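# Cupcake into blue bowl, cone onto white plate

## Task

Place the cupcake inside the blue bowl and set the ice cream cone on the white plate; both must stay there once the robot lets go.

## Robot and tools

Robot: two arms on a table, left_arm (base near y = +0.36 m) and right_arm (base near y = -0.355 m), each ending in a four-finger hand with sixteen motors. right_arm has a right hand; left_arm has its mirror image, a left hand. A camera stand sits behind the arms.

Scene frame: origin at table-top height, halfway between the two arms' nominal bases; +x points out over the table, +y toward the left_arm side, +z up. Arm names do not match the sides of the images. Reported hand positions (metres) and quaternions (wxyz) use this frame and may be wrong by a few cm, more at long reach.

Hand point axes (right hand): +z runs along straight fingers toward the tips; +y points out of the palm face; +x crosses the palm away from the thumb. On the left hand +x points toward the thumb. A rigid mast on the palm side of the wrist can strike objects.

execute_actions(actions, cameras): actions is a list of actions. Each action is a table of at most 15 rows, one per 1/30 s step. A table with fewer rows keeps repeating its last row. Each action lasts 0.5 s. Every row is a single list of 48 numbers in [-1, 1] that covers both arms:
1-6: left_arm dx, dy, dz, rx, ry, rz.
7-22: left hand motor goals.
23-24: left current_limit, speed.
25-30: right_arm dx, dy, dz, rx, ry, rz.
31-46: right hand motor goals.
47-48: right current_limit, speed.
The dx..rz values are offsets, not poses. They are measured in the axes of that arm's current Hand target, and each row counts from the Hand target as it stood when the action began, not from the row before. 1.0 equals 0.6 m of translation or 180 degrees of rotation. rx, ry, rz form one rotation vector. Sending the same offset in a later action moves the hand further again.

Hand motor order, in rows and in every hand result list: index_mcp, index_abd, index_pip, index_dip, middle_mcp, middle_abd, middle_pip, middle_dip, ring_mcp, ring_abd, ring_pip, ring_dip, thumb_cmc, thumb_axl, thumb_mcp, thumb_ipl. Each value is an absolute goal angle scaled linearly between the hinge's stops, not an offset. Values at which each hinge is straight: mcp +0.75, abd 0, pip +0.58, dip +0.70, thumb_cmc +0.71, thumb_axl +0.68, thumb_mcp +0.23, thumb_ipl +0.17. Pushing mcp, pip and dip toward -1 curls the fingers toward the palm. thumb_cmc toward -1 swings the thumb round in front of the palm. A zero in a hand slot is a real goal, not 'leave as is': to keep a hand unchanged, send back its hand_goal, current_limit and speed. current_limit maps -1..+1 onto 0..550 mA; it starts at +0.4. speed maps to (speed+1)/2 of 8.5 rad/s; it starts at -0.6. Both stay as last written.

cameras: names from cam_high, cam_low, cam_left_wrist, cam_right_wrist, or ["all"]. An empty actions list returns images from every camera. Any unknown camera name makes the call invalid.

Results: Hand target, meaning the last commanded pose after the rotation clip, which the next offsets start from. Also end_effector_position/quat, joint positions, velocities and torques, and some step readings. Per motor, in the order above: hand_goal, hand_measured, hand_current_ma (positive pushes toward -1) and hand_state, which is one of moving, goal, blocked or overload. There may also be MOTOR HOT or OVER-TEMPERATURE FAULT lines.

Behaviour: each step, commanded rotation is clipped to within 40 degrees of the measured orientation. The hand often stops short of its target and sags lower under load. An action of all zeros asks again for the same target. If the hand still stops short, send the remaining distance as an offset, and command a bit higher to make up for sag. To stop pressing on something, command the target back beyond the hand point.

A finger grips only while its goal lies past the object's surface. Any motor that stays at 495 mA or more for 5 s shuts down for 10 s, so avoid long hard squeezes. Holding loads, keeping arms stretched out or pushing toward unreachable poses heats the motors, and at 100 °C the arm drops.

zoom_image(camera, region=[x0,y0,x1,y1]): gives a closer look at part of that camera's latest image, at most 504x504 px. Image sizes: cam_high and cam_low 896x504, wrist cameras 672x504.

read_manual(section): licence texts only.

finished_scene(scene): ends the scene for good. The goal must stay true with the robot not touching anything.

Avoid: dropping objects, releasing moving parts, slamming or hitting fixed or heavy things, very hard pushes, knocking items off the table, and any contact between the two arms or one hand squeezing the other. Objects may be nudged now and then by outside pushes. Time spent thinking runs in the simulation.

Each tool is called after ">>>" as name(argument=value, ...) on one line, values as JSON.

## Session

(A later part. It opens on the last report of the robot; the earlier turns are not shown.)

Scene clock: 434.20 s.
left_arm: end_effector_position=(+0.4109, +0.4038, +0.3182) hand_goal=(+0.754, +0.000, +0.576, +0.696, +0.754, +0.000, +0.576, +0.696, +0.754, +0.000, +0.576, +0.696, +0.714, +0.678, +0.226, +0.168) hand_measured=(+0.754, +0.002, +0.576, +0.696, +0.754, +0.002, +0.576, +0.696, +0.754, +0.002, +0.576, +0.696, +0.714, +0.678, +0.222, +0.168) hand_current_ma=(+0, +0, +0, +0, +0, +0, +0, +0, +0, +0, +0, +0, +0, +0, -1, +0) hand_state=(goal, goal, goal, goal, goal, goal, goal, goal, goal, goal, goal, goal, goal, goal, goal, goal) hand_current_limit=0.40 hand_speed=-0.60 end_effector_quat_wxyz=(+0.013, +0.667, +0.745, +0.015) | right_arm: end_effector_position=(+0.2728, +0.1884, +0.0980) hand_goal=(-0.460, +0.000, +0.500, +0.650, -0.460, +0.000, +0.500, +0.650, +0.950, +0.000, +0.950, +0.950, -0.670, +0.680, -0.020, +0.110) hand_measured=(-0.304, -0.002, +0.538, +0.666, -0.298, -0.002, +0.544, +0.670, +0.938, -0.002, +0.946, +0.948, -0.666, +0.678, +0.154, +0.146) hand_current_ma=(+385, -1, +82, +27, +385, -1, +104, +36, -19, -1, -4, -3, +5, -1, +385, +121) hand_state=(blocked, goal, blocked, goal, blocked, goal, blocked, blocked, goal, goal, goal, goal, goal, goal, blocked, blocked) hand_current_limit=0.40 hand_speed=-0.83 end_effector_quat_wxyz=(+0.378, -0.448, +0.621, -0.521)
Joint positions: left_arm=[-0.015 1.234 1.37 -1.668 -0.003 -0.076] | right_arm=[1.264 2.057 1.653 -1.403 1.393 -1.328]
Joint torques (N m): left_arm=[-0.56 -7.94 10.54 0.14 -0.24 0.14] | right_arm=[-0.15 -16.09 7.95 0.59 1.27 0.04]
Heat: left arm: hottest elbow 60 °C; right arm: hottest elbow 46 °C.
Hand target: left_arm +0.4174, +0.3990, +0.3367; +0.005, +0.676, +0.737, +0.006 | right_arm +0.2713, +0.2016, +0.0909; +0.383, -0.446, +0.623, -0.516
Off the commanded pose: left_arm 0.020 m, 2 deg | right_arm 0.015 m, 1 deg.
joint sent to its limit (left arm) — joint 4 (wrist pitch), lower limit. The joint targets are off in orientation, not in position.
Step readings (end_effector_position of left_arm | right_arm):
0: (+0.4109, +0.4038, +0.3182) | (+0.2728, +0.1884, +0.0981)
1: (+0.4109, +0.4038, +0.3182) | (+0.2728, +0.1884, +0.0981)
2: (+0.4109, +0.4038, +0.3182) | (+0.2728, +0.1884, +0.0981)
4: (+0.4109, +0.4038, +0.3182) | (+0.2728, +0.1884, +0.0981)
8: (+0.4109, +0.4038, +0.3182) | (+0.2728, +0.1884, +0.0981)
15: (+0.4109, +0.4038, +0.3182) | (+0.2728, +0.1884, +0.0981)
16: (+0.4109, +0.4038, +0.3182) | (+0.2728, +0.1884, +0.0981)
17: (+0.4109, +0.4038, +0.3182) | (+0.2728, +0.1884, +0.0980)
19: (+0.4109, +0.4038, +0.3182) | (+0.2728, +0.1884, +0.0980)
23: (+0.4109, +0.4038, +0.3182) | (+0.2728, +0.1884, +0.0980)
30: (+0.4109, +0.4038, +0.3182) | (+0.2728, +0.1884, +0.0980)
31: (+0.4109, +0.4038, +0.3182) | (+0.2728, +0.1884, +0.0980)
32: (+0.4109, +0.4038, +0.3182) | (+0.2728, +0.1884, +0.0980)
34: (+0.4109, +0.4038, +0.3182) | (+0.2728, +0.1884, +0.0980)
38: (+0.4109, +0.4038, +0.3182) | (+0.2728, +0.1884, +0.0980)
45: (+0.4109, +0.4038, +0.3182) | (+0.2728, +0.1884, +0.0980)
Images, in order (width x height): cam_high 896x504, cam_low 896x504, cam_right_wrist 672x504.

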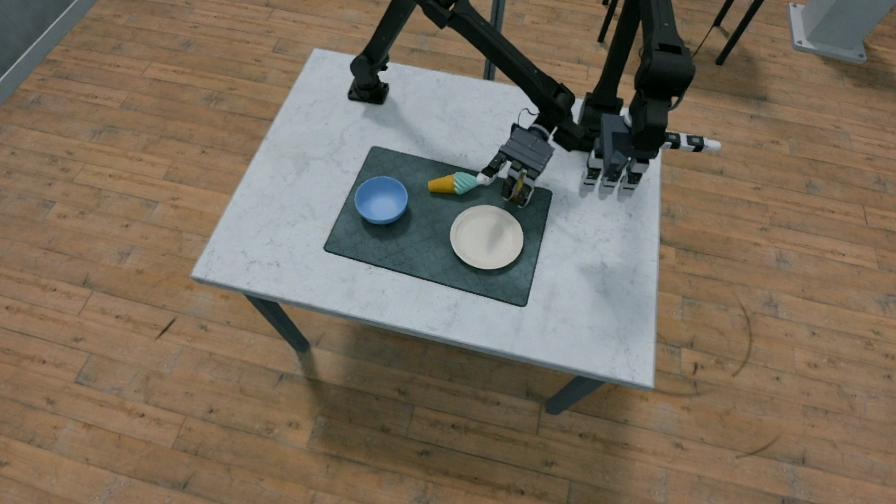

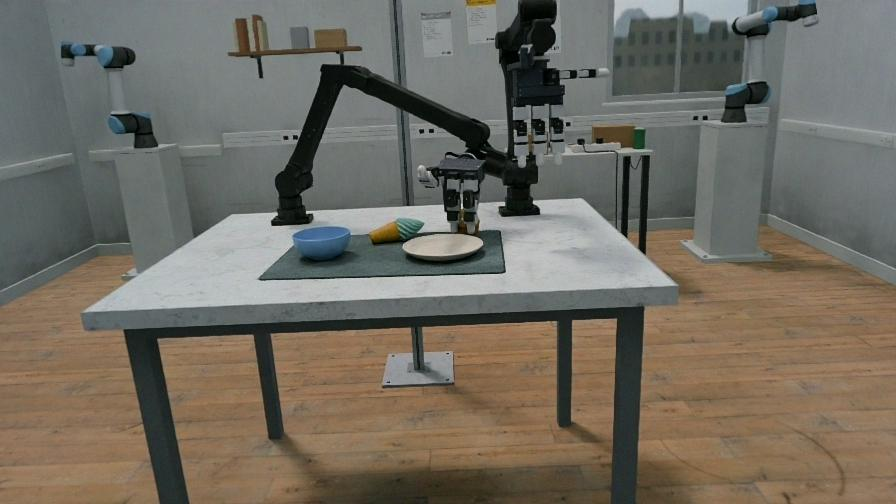

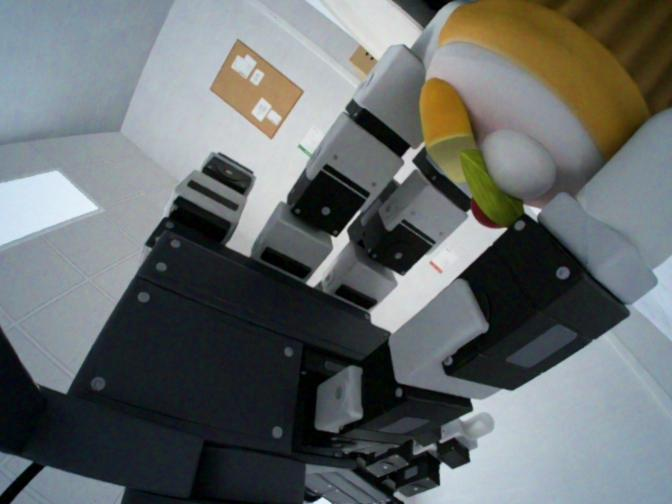

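>>> execute_actions(actions=[[[0,0,0,0,0,0,0.754,0,0.576,0.696,0.754,0,0.576,0.696,0.754,0,0.576,0.696,0.714,0.678,0.226,0.168,0.4,-0.6,0,-0.0739,-0.013,0,0,0,-0.46,0,0.5,0.65,-0.46,0,0.5,0.65,0.95,0,0.95,0.95,-0.67,0.68,-0.02,0.11,0.4,-0.83]],[[0,0,0,0,0,0,0.754,0,0.576,0.696,0.754,0,0.576,0.696,0.754,0,0.576,0.696,0.714,0.678,0.226,0.168,0.4,-0.6,0.1202,-0.1057,0.0703,0,0.0246,0.0044,-0.46,0,0.5,0.65,-0.46,0,0.5,0.65,0.95,0,0.95,0.95,-0.67,0.68,-0.02,0.11,0.4,-0.83]],[[0,0,0,0,0,0,0.754,0,0.576,0.696,0.754,0,0.576,0.696,0.754,0,0.576,0.696,0.714,0.678,0.226,0.168,0.4,-0.6,0.113,-0.0168,0.0953,0,0.0339,0.006,-0.46,0,0.5,0.65,-0.46,0,0.5,0.65,0.95,0,0.95,0.95,-0.67,0.68,-0.02,0.11,0.4,-0.83]],[[0.001,-0.0123,0.029,0.0578,0.084,0.1,0.754,0,0.576,0.696,0.754,0,0.576,0.696,0.754,0,0.576,0.696,0.714,0.678,0.226,0.168,0.4,-0.6,0.102,-0.0188,0.1068,0,0.041,0.0073,-0.46,0,0.5,0.65,-0.46,0,0.5,0.65,0.95,0,0.95,0.95,-0.67,0.68,-0.02,0.11,0.4,-0.83]],[[-0.0097,-0.0055,0.0294,0.0578,0.084,0.1,0.754,0,0.576,0.696,0.754,0,0.576,0.696,0.754,0,0.576,0.696,0.714,0.678,0.226,0.168,0.4,-0.6,0.0868,-0.021,0.119,0,0.0493,0.0087,-0.46,0,0.5,0.65,-0.46,0,0.5,0.65,0.95,0,0.95,0.95,-0.67,0.68,-0.02,0.11,0.4,-0.83]],[[-0.0174,0.0039,0.0259,0.0578,0.084,0.1,-0.2,0,0.57,0.69,-0.2,0,0.57,0.69,0.95,0,0.95,0.95,-0.67,0.68,0.26,0.17,0.4,-0.6,0.067,-0.0232,0.131,0,0.0547,0.0097,-0.46,0,0.5,0.65,-0.46,0,0.5,0.65,0.95,0,0.95,0.95,-0.67,0.68,-0.02,0.11,0.4,-0.83]]], cameras=["cam_high", "cam_low", "cam_right_wrist"])

>>> zoom_image(camera="cam_low", region=[240, 150, 400, 280])

>>> zoom_image(camera="cam_high", region=[320, 110, 480, 250])

Scene clock: 502.57 s.
left_arm: end_effector_position=(+0.3951, +0.4052, +0.2932) hand_goal=(-0.200, +0.000, +0.570, +0.690, -0.200, +0.000, +0.570, +0.690, +0.950, +0.000, +0.950, +0.950, -0.670, +0.680, +0.260, +0.170) hand_measured=(-0.192, -0.002, +0.572, +0.692, -0.192, -0.002, +0.572, +0.692, +0.934, -0.002, +0.942, +0.946, -0.672, +0.678, +0.252, +0.168) hand_current_ma=(+2, +0, +0, +0, +2, +0, +0, +0, -6, +0, -2, +0, +0, +0, -2, +0) hand_state=(goal, goal, goal, goal, goal, goal, goal, goal, goal, goal, goal, goal, goal, goal, goal, goal) hand_current_limit=0.40 hand_speed=-0.60 end_effector_quat_wxyz=(-0.387, +0.868, +0.272, +0.152) | right_arm: end_effector_position=(+0.4113, -0.2273, +0.1806) hand_goal=(-0.460, +0.000, +0.500, +0.650, -0.460, +0.000, +0.500, +0.650, +0.950, +0.000, +0.950, +0.950, -0.670, +0.680, -0.020, +0.110) hand_measured=(-0.310, -0.002, +0.538, +0.666, -0.308, -0.002, +0.544, +0.670, +0.938, -0.002, +0.946, +0.948, -0.652, +0.680, +0.154, +0.154) hand_current_ma=(+385, -1, +82, +27, +385, -1, +104, +36, -19, -1, -4, -3, +31, +0, +385, +151) hand_state=(blocked, goal, blocked, goal, blocked, goal, blocked, blocked, goal, goal, goal, goal, goal, goal, blocked, blocked) hand_current_limit=0.40 hand_speed=-0.83 end_effector_quat_wxyz=(+0.189, -0.223, +0.736, -0.611)
Joint positions: left_arm=[-0.185 1.242 1.265 -1.668 -0.854 0.795] | right_arm=[0.577 1.539 1.159 -1.273 1.387 -1.481]
Joint torques (N m): left_arm=[-0.97 -6.53 7.58 -0.08 -0.94 -0.02] | right_arm=[-0.67 -12.1 5.83 1.21 1.41 -0.12]
Heat: left arm: hottest elbow 60 °C; right arm: hottest elbow 45 °C.
Hand target: left_arm +0.3960, +0.3990, +0.2842; -0.440, +0.849, +0.285, +0.069 | right_arm +0.4095, -0.2245, +0.1845; +0.196, -0.226, +0.736, -0.608
Off the commanded pose: left_arm 0.011 m, 12 deg | right_arm 0.005 m, 1 deg.
joint sent to its limit (left arm) — joint 4 (wrist pitch), lower limit. The joint targets are off in orientation, not in position.
Step readings (end_effector_position of left_arm | right_arm):
0: (+0.4109, +0.4038, +0.3182) | (+0.2728, +0.1884, +0.0980)
1: (+0.4109, +0.4038, +0.3182) | (+0.2728, +0.1884, +0.0980)
2: (+0.4109, +0.4038, +0.3182) | (+0.2728, +0.1883, +0.0984)
4: (+0.4109, +0.4038, +0.3182) | (+0.2726, +0.1878, +0.1000)
8: (+0.4109, +0.4038, +0.3182) | (+0.2724, +0.1874, +0.1051)
15: (+0.4109, +0.4038, +0.3182) | (+0.2726, +0.1879, +0.1147)
16: (+0.4109, +0.4038, +0.3182) | (+0.2725, +0.1876, +0.1158)
17: (+0.4109, +0.4038, +0.3182) | (+0.2737, +0.1852, +0.1186)
19: (+0.4109, +0.4038, +0.3182) | (+0.2744, +0.1733, +0.1244)
23: (+0.4109, +0.4038, +0.3182) | (+0.2825, +0.1397, +0.1548)
30: (+0.4109, +0.4038, +0.3182) | (+0.3042, +0.1152, +0.2057)
31: (+0.4109, +0.4038, +0.3182) | (+0.3045, +0.1137, +0.2065)
32: (+0.4109, +0.4038, +0.3182) | (+0.3055, +0.1084, +0.2049)
34: (+0.4109, +0.4038, +0.3182) | (+0.3034, +0.0928, +0.1968)
38: (+0.4109, +0.4038, +0.3182) | (+0.3103, +0.0512, +0.1777)
45: (+0.4109, +0.4038, +0.3182) | (+0.3303, +0.0265, +0.1790)
46: (+0.4110, +0.4047, +0.3184) | (+0.3304, +0.0263, +0.1804)
47: (+0.4114, +0.4092, +0.3199) | (+0.3314, +0.0222, +0.1813)
49: (+0.4127, +0.4163, +0.3236) | (+0.3295, +0.0094, +0.1814)
53: (+0.4141, +0.4136, +0.3228) | (+0.3393, -0.0330, +0.1808)
60: (+0.4138, +0.4076, +0.3183) | (+0.3586, -0.0588, +0.1845)
61: (+0.4138, +0.4079, +0.3183) | (+0.3585, -0.0588, +0.1843)
62: (+0.4135, +0.4120, +0.3187) | (+0.3593, -0.0624, +0.1836)
64: (+0.4118, +0.4184, +0.3175) | (+0.3587, -0.0733, +0.1815)
68: (+0.4072, +0.4151, +0.3069) | (+0.3698, -0.1167, +0.1785)
75: (+0.4055, +0.4079, +0.3035) | (+0.3853, -0.1444, +0.1826)
76: (+0.4054, +0.4082, +0.3036) | (+0.3854, -0.1441, +0.1829)
77: (+0.4050, +0.4124, +0.3050) | (+0.3863, -0.1475, +0.1830)
79: (+0.4036, +0.4193, +0.3071) | (+0.3880, -0.1568, +0.1824)
83: (+0.3994, +0.4138, +0.3018) | (+0.3999, -0.2009, +0.1802)
90: (+0.3965, +0.4066, +0.2962) | (+0.4119, -0.2305, +0.1802)
Images, in order (width x height): cam_high 896x504, cam_low 896x504, cam_right_wrist 672x504.

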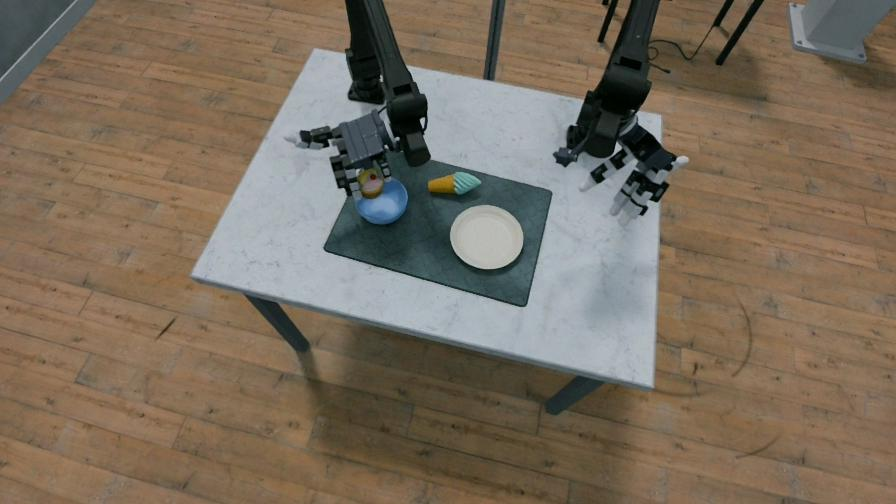

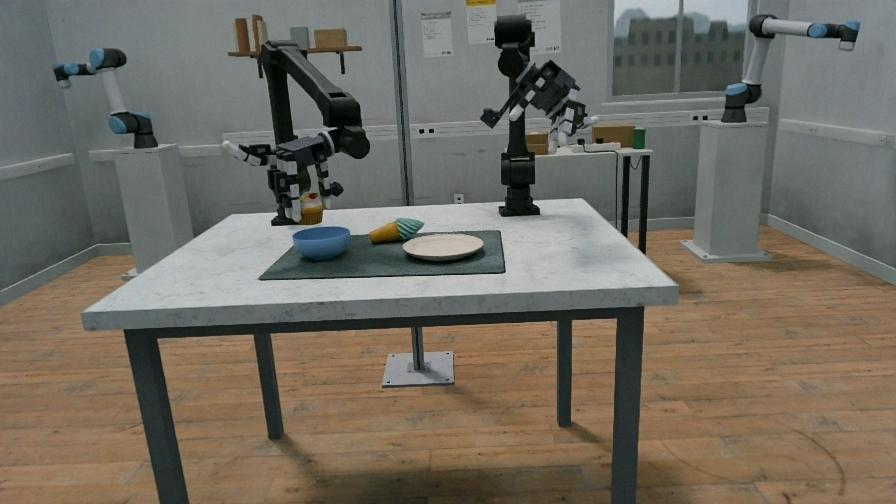

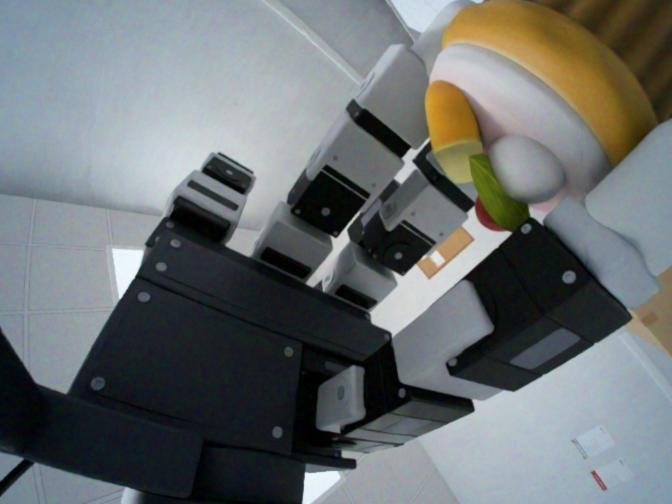

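Scaled by 3.150 from the camera's 896x504 image, which has a finer 1280x720 frame.

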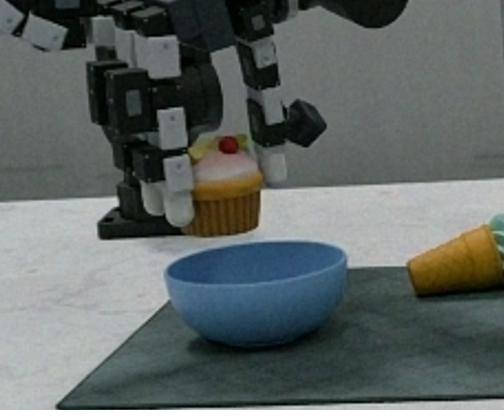

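Scaled by 3.150 from the camera's 896x504 image, which has a finer 1280x720 frame.

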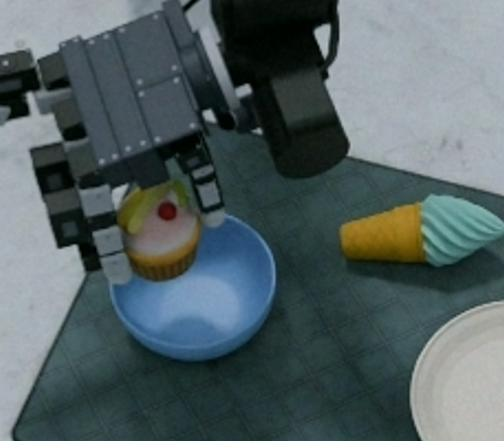

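>>> execute_actions(actions=[[[-0.0206,0.0141,0.0191,0.0578,0.084,0.1,-0.2,0,0.57,0.69,-0.2,0,0.57,0.69,0.95,0,0.95,0.95,-0.67,0.68,0.26,0.17,0.4,-0.6,-0.0172,0.0558,-0.0287,0,0,0,-0.46,0,0.5,0.65,-0.46,0,0.5,0.65,0.95,0,0.95,0.95,-0.67,0.68,-0.02,0.11,0.4,-0.83]],[[-0.0187,0.0231,0.0104,0.0578,0.084,0.1,-0.2,0,0.57,0.69,-0.2,0,0.57,0.69,0.95,0,0.95,0.95,-0.67,0.68,0.26,0.17,0.4,-0.6,0,0.0657,0.0116,0,0,0,-0.46,0,0.5,0.65,-0.46,0,0.5,0.65,0.95,0,0.95,0.95,-0.67,0.68,-0.02,0.11,0.4,-0.83]]], cameras=["cam_high", "cam_low"])

>>> zoom_image(camera="cam_low", region=[240, 150, 400, 280])

>>> zoom_image(camera="cam_high", region=[320, 110, 480, 250])

Scene clock: 548.07 s.
left_arm: end_effector_position=(+0.3812, +0.4019, +0.2515) hand_goal=(-0.200, +0.000, +0.570, +0.690, -0.200, +0.000, +0.570, +0.690, +0.950, +0.000, +0.950, +0.950, -0.670, +0.680, +0.260, +0.170) hand_measured=(-0.202, -0.002, +0.572, +0.692, -0.202, -0.002, +0.572, +0.692, +0.934, -0.002, +0.942, +0.946, -0.672, +0.678, +0.256, +0.168) hand_current_ma=(+0, +0, +0, +0, +0, +0, +0, +0, -6, +0, -1, +0, +0, +0, -1, +0) hand_state=(goal, goal, goal, goal, goal, goal, goal, goal, goal, goal, goal, goal, goal, goal, goal, goal) hand_current_limit=0.40 hand_speed=-0.60 end_effector_quat_wxyz=(-0.643, +0.756, -0.089, +0.090) | right_arm: end_effector_position=(+0.4029, -0.2030, +0.1208) hand_goal=(-0.460, +0.000, +0.500, +0.650, -0.460, +0.000, +0.500, +0.650, +0.950, +0.000, +0.950, +0.950, -0.670, +0.680, -0.020, +0.110) hand_measured=(-0.310, -0.002, +0.538, +0.666, -0.308, -0.002, +0.544, +0.670, +0.938, -0.002, +0.946, +0.948, -0.652, +0.680, +0.154, +0.154) hand_current_ma=(+385, -1, +82, +27, +385, -1, +104, +36, -19, -1, -4, -3, +31, +0, +385, +151) hand_state=(blocked, goal, blocked, goal, blocked, goal, blocked, blocked, goal, goal, goal, goal, goal, goal, blocked, blocked) hand_current_limit=0.40 hand_speed=-0.83 end_effector_quat_wxyz=(+0.193, -0.228, +0.735, -0.608)
Joint positions: left_arm=[-0.349 1.334 1.121 -1.623 -1.406 1.28] | right_arm=[0.633 1.662 1.128 -1.33 1.376 -1.266]
Joint torques (N m): left_arm=[-0.38 -8.88 6.86 0.55 -1.23 0.11] | right_arm=[-1.2 -10.64 5.61 0.79 1.35 0.12]
Heat: left arm: hottest elbow 52 °C; right arm: hottest elbow 44 °C.
Hand target: left_arm +0.3815, +0.3990, +0.2491; -0.639, +0.757, -0.102, +0.095 | right_arm +0.4054, -0.1988, +0.1149; +0.196, -0.226, +0.736, -0.608
Off the commanded pose: left_arm 0.004 m, 2 deg | right_arm 0.008 m, 0 deg.
Step readings (end_effector_position of left_arm | right_arm):
0: (+0.3951, +0.4052, +0.2932) | (+0.4113, -0.2274, +0.1806)
1: (+0.3951, +0.4062, +0.2937) | (+0.4112, -0.2272, +0.1806)
2: (+0.3953, +0.4100, +0.2958) | (+0.4111, -0.2260, +0.1806)
4: (+0.3954, +0.4166, +0.2997) | (+0.4104, -0.2224, +0.1799)
8: (+0.3930, +0.4098, +0.2896) | (+0.4060, -0.2096, +0.1737)
15: (+0.3911, +0.4039, +0.2748) | (+0.4014, -0.2034, +0.1588)
16: (+0.3909, +0.4048, +0.2754) | (+0.4014, -0.2035, +0.1578)
17: (+0.3911, +0.4081, +0.2784) | (+0.4017, -0.2033, +0.1564)
19: (+0.3911, +0.4138, +0.2835) | (+0.4030, -0.2025, +0.1519)
23: (+0.3867, +0.4067, +0.2714) | (+0.4022, -0.2033, +0.1351)
30: (+0.3812, +0.4024, +0.2541) | (+0.4021, -0.2035, +0.1205)
Images, in order (width x height): cam_high 896x504, cam_low 896x504.

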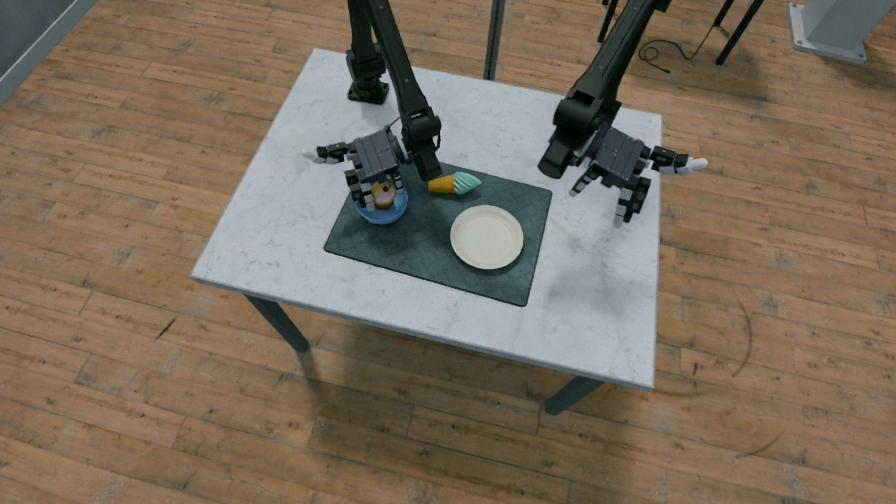

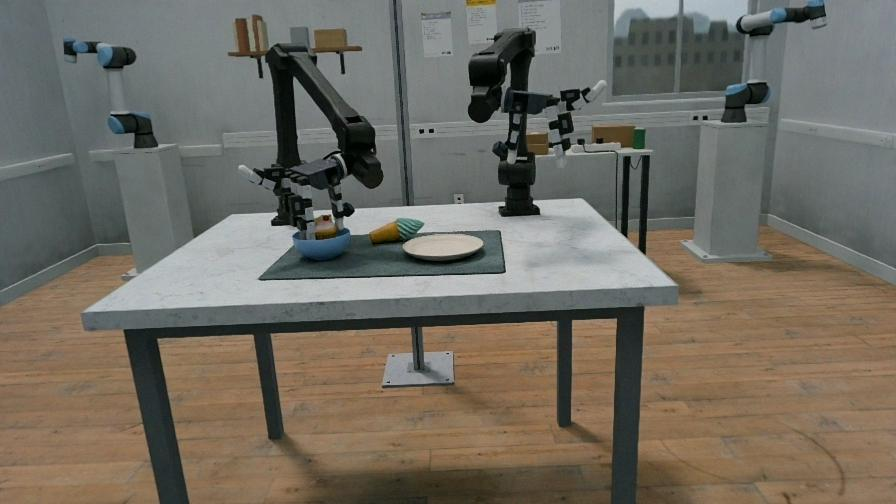

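Scaled by 3.150 from the camera's 896x504 image, which has a finer 1280x720 frame.

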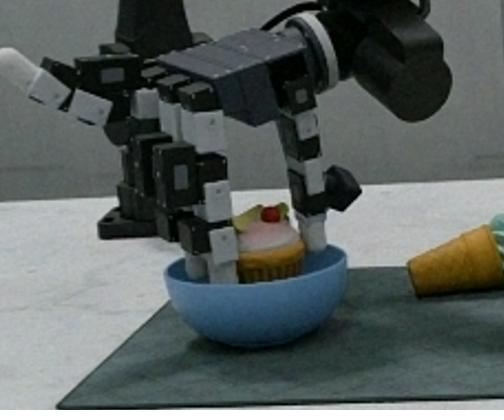

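Scaled by 3.150 from the camera's 896x504 image, which has a finer 1280x720 frame.

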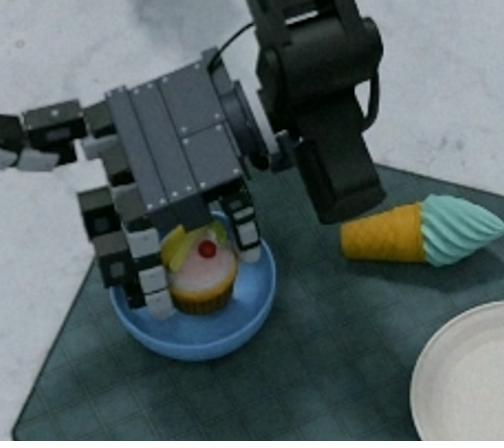

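>>> execute_actions(actions=[[[0.01,0.0483,-0.1563,0,0.0766,0.0135,-0.2,0,0.57,0.69,-0.2,0,0.57,0.69,0.95,0,0.95,0.95,-0.67,0.68,0.26,0.17,0.4,-0.6,0.0029,0.0257,0.0088,0,0,0,-0.46,0,0.5,0.65,-0.46,0,0.5,0.65,0.95,0,0.95,0.95,-0.67,0.68,-0.02,0.11,0.4,-0.83]]], cameras=["cam_high", "cam_low", "cam_right_wrist"])

>>> zoom_image(camera="cam_low", region=[240, 150, 400, 280])

Scene clock: 586.70 s.
left_arm: end_effector_position=(+0.3619, +0.3044, +0.2307) hand_goal=(-0.200, +0.000, +0.570, +0.690, -0.200, +0.000, +0.570, +0.690, +0.950, +0.000, +0.950, +0.950, -0.670, +0.680, +0.260, +0.170) hand_measured=(-0.204, -0.002, +0.572, +0.692, -0.204, -0.002, +0.572, +0.692, +0.934, -0.002, +0.942, +0.946, -0.672, +0.678, +0.258, +0.168) hand_current_ma=(+0, +0, +0, +0, +0, +0, +0, +0, -6, +0, -1, +0, +0, +0, +0, +0) hand_state=(goal, goal, goal, goal, goal, goal, goal, goal, goal, goal, goal, goal, goal, goal, goal, goal) hand_current_limit=0.40 hand_speed=-0.60 end_effector_quat_wxyz=(-0.627, +0.735, -0.198, +0.166) | right_arm: end_effector_position=(+0.4051, -0.2013, +0.1090) hand_goal=(-0.460, +0.000, +0.500, +0.650, -0.460, +0.000, +0.500, +0.650, +0.950, +0.000, +0.950, +0.950, -0.670, +0.680, -0.020, +0.110) hand_measured=(-0.310, -0.002, +0.538, +0.666, -0.308, -0.002, +0.544, +0.670, +0.938, -0.002, +0.946, +0.948, -0.652, +0.680, +0.154, +0.154) hand_current_ma=(+385, -1, +82, +27, +385, -1, +104, +36, -19, -1, -4, -3, +31, +0, +385, +151) hand_state=(blocked, goal, blocked, goal, blocked, goal, blocked, blocked, goal, goal, goal, goal, goal, goal, blocked, blocked) hand_current_limit=0.40 hand_speed=-0.83 end_effector_quat_wxyz=(+0.202, -0.221, +0.738, -0.605)
Joint positions: left_arm=[-0.617 1.305 1.039 -1.581 -1.406 1.295] | right_arm=[0.633 1.675 1.109 -1.274 1.376 -1.266]
Joint torques (N m): left_arm=[0.38 -9.52 7.24 -0.17 -0.95 -0.08] | right_arm=[-1.44 -11.22 4.93 0.7 1.41 -0.05]
Heat: left arm: hottest elbow 49 °C; right arm: hottest elbow 43 °C.
Hand target: left_arm +0.3608, +0.3038, +0.2362; -0.624, +0.737, -0.193, +0.171 | right_arm +0.4055, -0.2016, +0.0988; +0.196, -0.226, +0.736, -0.608
Off the commanded pose: left_arm 0.006 m, 1 deg | right_arm 0.010 m, 1 deg.
Step readings (end_effector_position of left_arm | right_arm):
0: (+0.3811, +0.4019, +0.2515) | (+0.4029, -0.2030, +0.1208)
1: (+0.3811, +0.4015, +0.2512) | (+0.4029, -0.2029, +0.1207)
2: (+0.3810, +0.3989, +0.2504) | (+0.4033, -0.2026, +0.1206)
4: (+0.3769, +0.3815, +0.2440) | (+0.4043, -0.2019, +0.1194)
8: (+0.3653, +0.3276, +0.2318) | (+0.4044, -0.2018, +0.1142)
15: (+0.3619, +0.3044, +0.2307) | (+0.4046, -0.2017, +0.1090)
Images, in order (width x height): cam_high 896x504, cam_low 896x504, cam_right_wrist 672x504.

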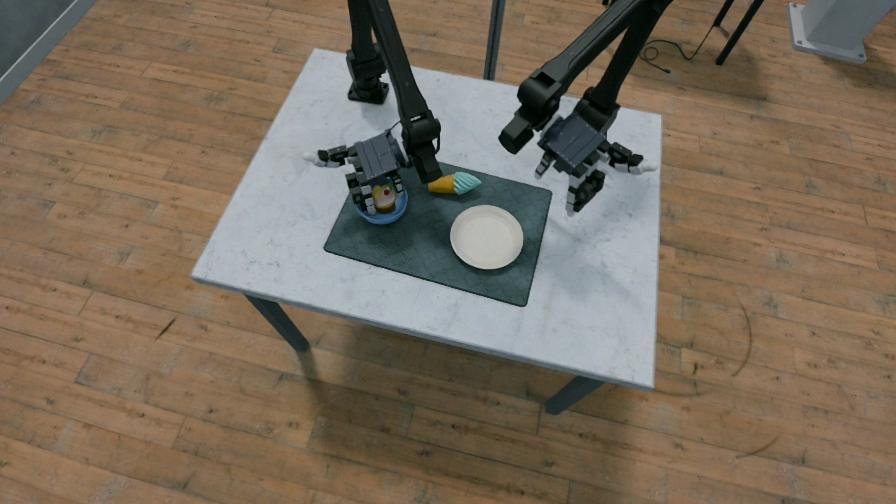

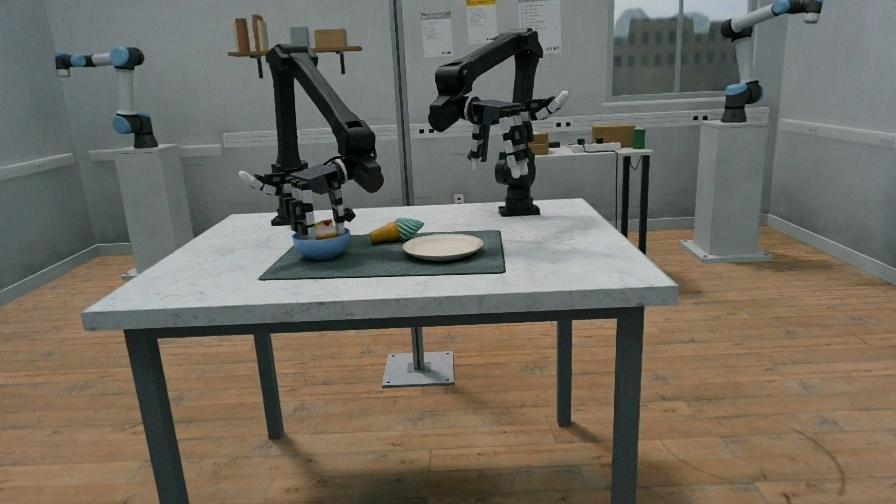

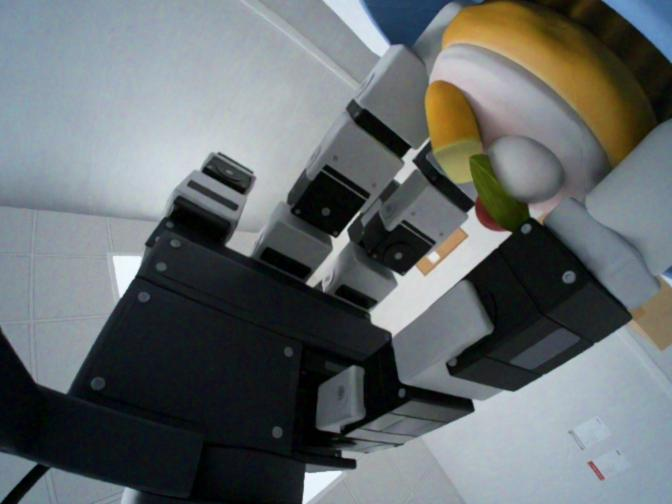

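Scaled by 3.150 from the camera's 896x504 image, which has a finer 1280x720 frame.

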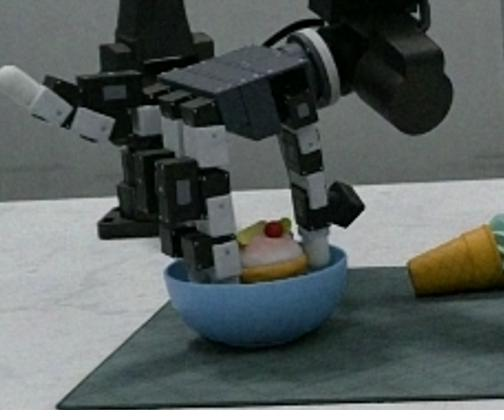

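>>> execute_actions(actions=[[[0.049,0.0472,-0.1493,0,0.0766,0.0135,-0.2,0,0.57,0.69,-0.2,0,0.57,0.69,0.95,0,0.95,0.95,-0.67,0.68,0.26,0.17,0.4,-0.6,0,0.0131,0.0023,0,0,0,-0.46,0,0.5,0.65,-0.46,0,0.5,0.65,0.95,0,0.95,0.95,-0.67,0.68,-0.02,0.11,0.4,-0.83]]], cameras=["cam_high", "cam_low"])

>>> zoom_image(camera="cam_low", region=[270, 190, 370, 280])

>>> zoom_image(camera="cam_high", region=[330, 130, 450, 250])

Scene clock: 603.77 s.
left_arm: end_effector_position=(+0.3365, +0.2116, +0.2251) hand_goal=(-0.200, +0.000, +0.570, +0.690, -0.200, +0.000, +0.570, +0.690, +0.950, +0.000, +0.950, +0.950, -0.670, +0.680, +0.260, +0.170) hand_measured=(-0.204, -0.002, +0.572, +0.692, -0.204, -0.002, +0.572, +0.692, +0.934, -0.002, +0.944, +0.946, -0.670, +0.678, +0.258, +0.168) hand_current_ma=(+0, +0, +0, +0, +0, +0, +0, +0, -6, +0, -1, +0, +0, +0, +0, +0) hand_state=(goal, goal, goal, goal, goal, goal, goal, goal, goal, goal, goal, goal, goal, goal, goal, goal) hand_current_limit=0.40 hand_speed=-0.60 end_effector_quat_wxyz=(-0.600, +0.706, -0.284, +0.248) | right_arm: end_effector_position=(+0.4053, -0.2011, +0.1017) hand_goal=(-0.460, +0.000, +0.500, +0.650, -0.460, +0.000, +0.500, +0.650, +0.950, +0.000, +0.950, +0.950, -0.670, +0.680, -0.020, +0.110) hand_measured=(-0.310, -0.002, +0.538, +0.666, -0.308, -0.002, +0.544, +0.670, +0.938, -0.002, +0.946, +0.948, -0.652, +0.680, +0.154, +0.154) hand_current_ma=(+385, -1, +82, +27, +385, -1, +104, +36, -19, -1, -4, -3, +31, +0, +385, +151) hand_state=(blocked, goal, blocked, goal, blocked, goal, blocked, blocked, goal, goal, goal, goal, goal, goal, blocked, blocked) hand_current_limit=0.40 hand_speed=-0.83 end_effector_quat_wxyz=(+0.202, -0.221, +0.738, -0.605)
Joint positions: left_arm=[-0.867 1.303 1.022 -1.552 -1.407 1.295] | right_arm=[0.633 1.686 1.101 -1.254 1.376 -1.266]
Joint torques (N m): left_arm=[0.62 -6.83 7.79 -0.29 -0.97 -0.2] | right_arm=[-1.55 -10.64 4.89 1.28 1.47 -0.07]
Heat: left arm: hottest elbow 50 °C; right arm: hottest elbow 42 °C.
Hand target: left_arm +0.3399, +0.2084, +0.2232; -0.600, +0.707, -0.283, +0.245 | right_arm +0.4055, -0.2015, +0.0908; +0.196, -0.226, +0.736, -0.608
Off the commanded pose: left_arm 0.005 m, 0 deg | right_arm 0.011 m, 1 deg.
Step readings (end_effector_position of left_arm | right_arm):
0: (+0.3619, +0.3044, +0.2307) | (+0.4051, -0.2013, +0.1090)
1: (+0.3618, +0.3041, +0.2307) | (+0.4051, -0.2012, +0.1090)
2: (+0.3613, +0.3010, +0.2305) | (+0.4052, -0.2012, +0.1087)
4: (+0.3583, +0.2843, +0.2289) | (+0.4056, -0.2008, +0.1082)
8: (+0.3435, +0.2301, +0.2251) | (+0.4055, -0.2009, +0.1048)
15: (+0.3364, +0.2117, +0.2250) | (+0.4052, -0.2012, +0.1017)
Images, in order (width x height): cam_high 896x504, cam_low 896x504.

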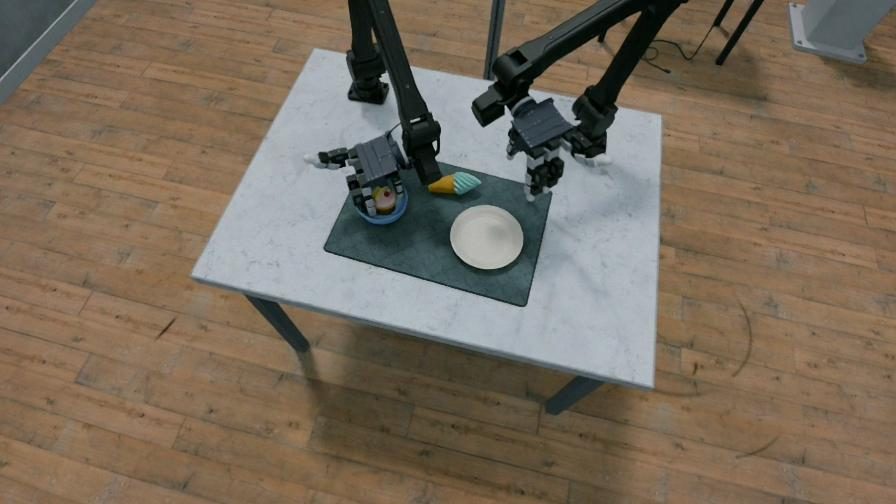

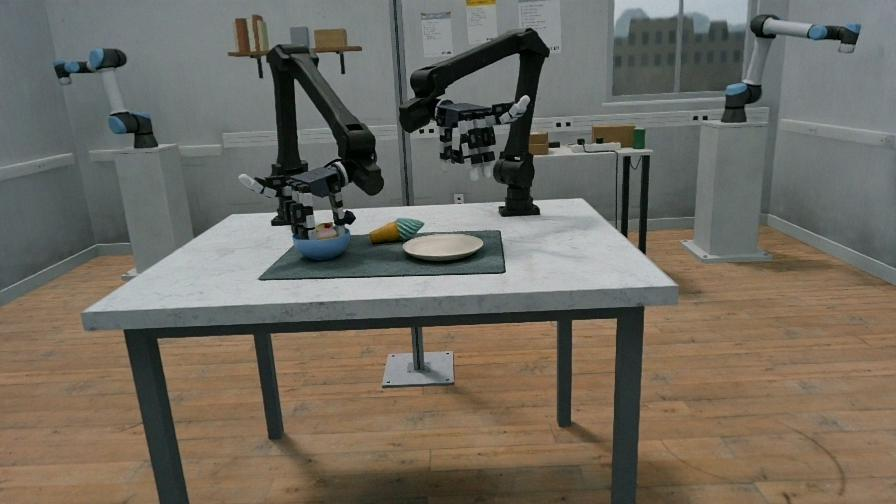

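Scaled by 5.040 from the camera's 896x504 image, which has a finer 1280x720 frame.

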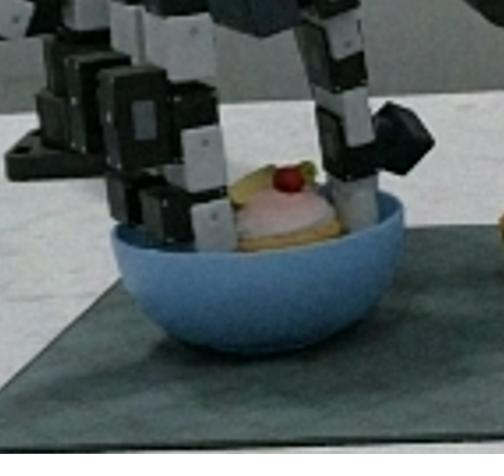

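Scaled by 4.200 from the camera's 896x504 image, which has a finer 1280x720 frame.

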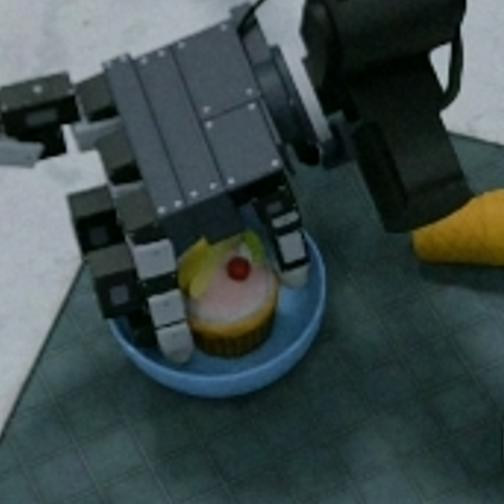

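>>> execute_actions(actions=[[[0,0,0,0,0,0,-0.2,0,0.57,0.69,-0.2,0,0.57,0.69,0.95,0,0.95,0.95,-0.67,0.68,0.26,0.17,0.4,-0.6,0,-0.0065,-0.0011,0,0,0,-0.31,0,0.54,0.67,-0.31,0,0.54,0.67,0.95,0,0.95,0.95,-0.67,0.68,0.15,0.15,0.4,-0.85]],[[0,0,0,0,0,0,-0.2,0,0.57,0.69,-0.2,0,0.57,0.69,0.95,0,0.95,0.95,-0.67,0.68,0.26,0.17,0.4,-0.6,0,0,0,0,0,0,-0.25,0,0.55,0.68,-0.25,0,0.55,0.68,0.95,0,0.95,0.95,-0.67,0.68,0.21,0.16,0.4,-0.85]]], cameras=["cam_high", "cam_low", "cam_right_wrist"])

>>> zoom_image(camera="cam_low", region=[270, 190, 370, 280])

Scene clock: 624.10 s.
left_arm: end_effector_position=(+0.3365, +0.2116, +0.2251) hand_goal=(-0.200, +0.000, +0.570, +0.690, -0.200, +0.000, +0.570, +0.690, +0.950, +0.000, +0.950, +0.950, -0.670, +0.680, +0.260, +0.170) hand_measured=(-0.204, -0.002, +0.572, +0.692, -0.204, -0.002, +0.572, +0.692, +0.934, -0.002, +0.944, +0.946, -0.670, +0.678, +0.258, +0.168) hand_current_ma=(+0, +0, +0, +0, +0, +0, +0, +0, -6, +0, -1, +0, +0, +0, +0, +0) hand_state=(goal, goal, goal, goal, goal, goal, goal, goal, goal, goal, goal, goal, goal, goal, goal, goal) hand_current_limit=0.40 hand_speed=-0.60 end_effector_quat_wxyz=(-0.600, +0.706, -0.284, +0.248) | right_arm: end_effector_position=(+0.4054, -0.2011, +0.1017) hand_goal=(-0.250, +0.000, +0.550, +0.680, -0.250, +0.000, +0.550, +0.680, +0.950, +0.000, +0.950, +0.950, -0.670, +0.680, +0.210, +0.160) hand_measured=(-0.258, -0.002, +0.548, +0.678, -0.260, -0.002, +0.550, +0.678, +0.938, -0.002, +0.946, +0.948, -0.666, +0.680, +0.194, +0.158) hand_current_ma=(-9, -1, -1, -2, -14, -1, +0, -1, -19, -1, -4, -3, +4, +0, -34, -1) hand_state=(goal, goal, goal, goal, goal, goal, goal, goal, goal, goal, goal, goal, goal, goal, goal, goal) hand_current_limit=0.40 hand_speed=-0.85 end_effector_quat_wxyz=(+0.202, -0.221, +0.738, -0.605)
Joint positions: left_arm=[-0.867 1.303 1.022 -1.552 -1.407 1.295] | right_arm=[0.633 1.686 1.101 -1.254 1.377 -1.266]
Joint torques (N m): left_arm=[0.73 -6.77 7.84 -0.2 -0.97 -0.2] | right_arm=[-1.2 -11.16 5.14 0.9 1.39 -0.08]
Heat: left arm: hottest elbow 51 °C; right arm: hottest elbow 42 °C.
Hand target: left_arm +0.3399, +0.2084, +0.2232; -0.600, +0.707, -0.283, +0.245 | right_arm +0.4054, -0.2015, +0.0947; +0.196, -0.226, +0.736, -0.608
Off the commanded pose: left_arm 0.005 m, 0 deg | right_arm 0.007 m, 1 deg.
Step readings (end_effector_position of left_arm | right_arm):
0: (+0.3365, +0.2116, +0.2251) | (+0.4053, -0.2011, +0.1017)
1: (+0.3365, +0.2116, +0.2251) | (+0.4053, -0.2011, +0.1017)
2: (+0.3365, +0.2116, +0.2251) | (+0.4053, -0.2011, +0.1017)
4: (+0.3365, +0.2116, +0.2251) | (+0.4053, -0.2011, +0.1017)
8: (+0.3365, +0.2116, +0.2251) | (+0.4053, -0.2011, +0.1017)
15: (+0.3365, +0.2116, +0.2251) | (+0.4053, -0.2011, +0.1017)
16: (+0.3365, +0.2116, +0.2251) | (+0.4053, -0.2011, +0.1017)
17: (+0.3365, +0.2116, +0.2251) | (+0.4053, -0.2011, +0.1017)
19: (+0.3365, +0.2116, +0.2251) | (+0.4053, -0.2011, +0.1017)
23: (+0.3365, +0.2116, +0.2251) | (+0.4054, -0.2011, +0.1017)
30: (+0.3365, +0.2116, +0.2251) | (+0.4054, -0.2011, +0.1017)
Images, in order (width x height): cam_high 896x504, cam_low 896x504, cam_right_wrist 672x504.

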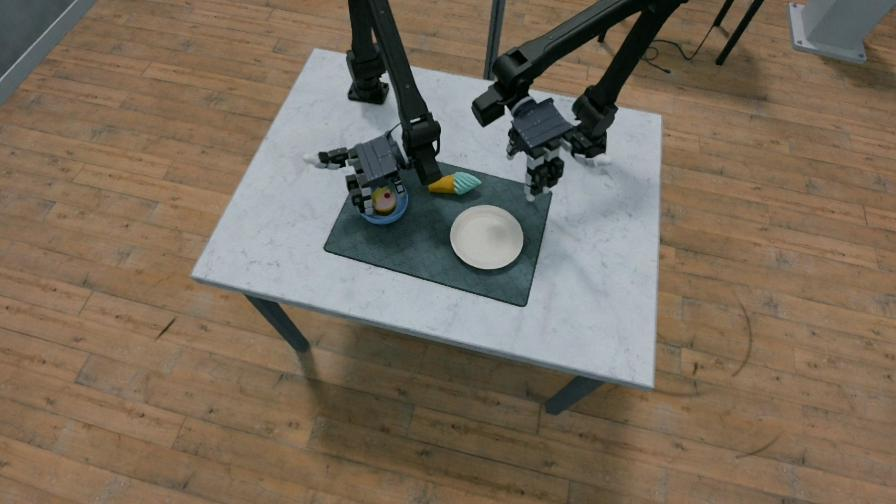

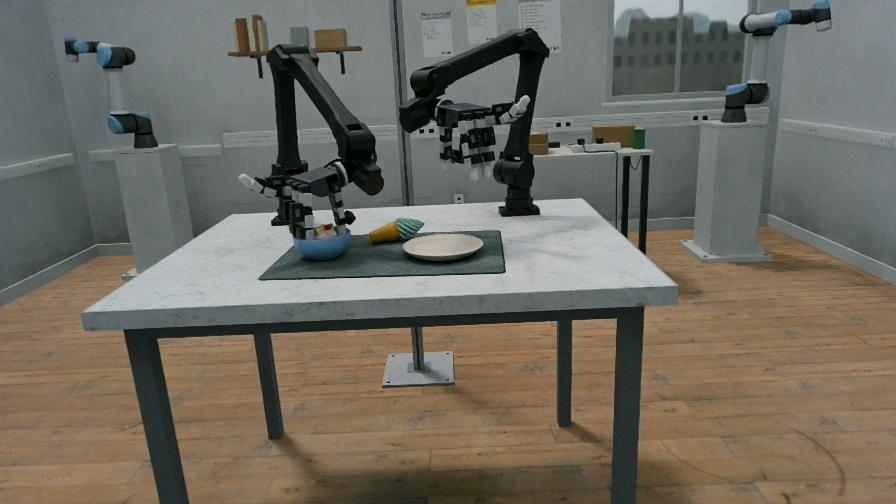

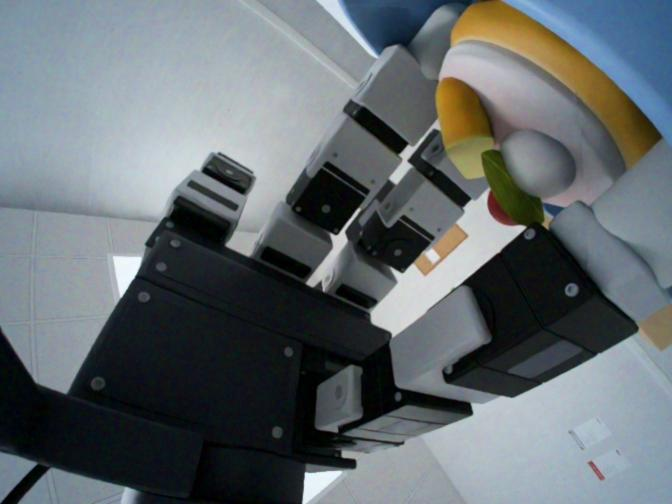

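Scaled by 5.040 from the camera's 896x504 image, which has a finer 1280x720 frame.

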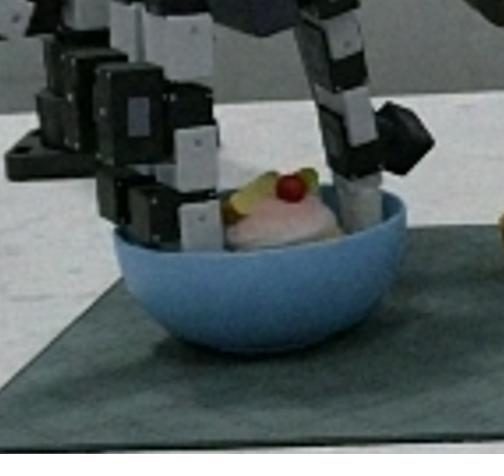

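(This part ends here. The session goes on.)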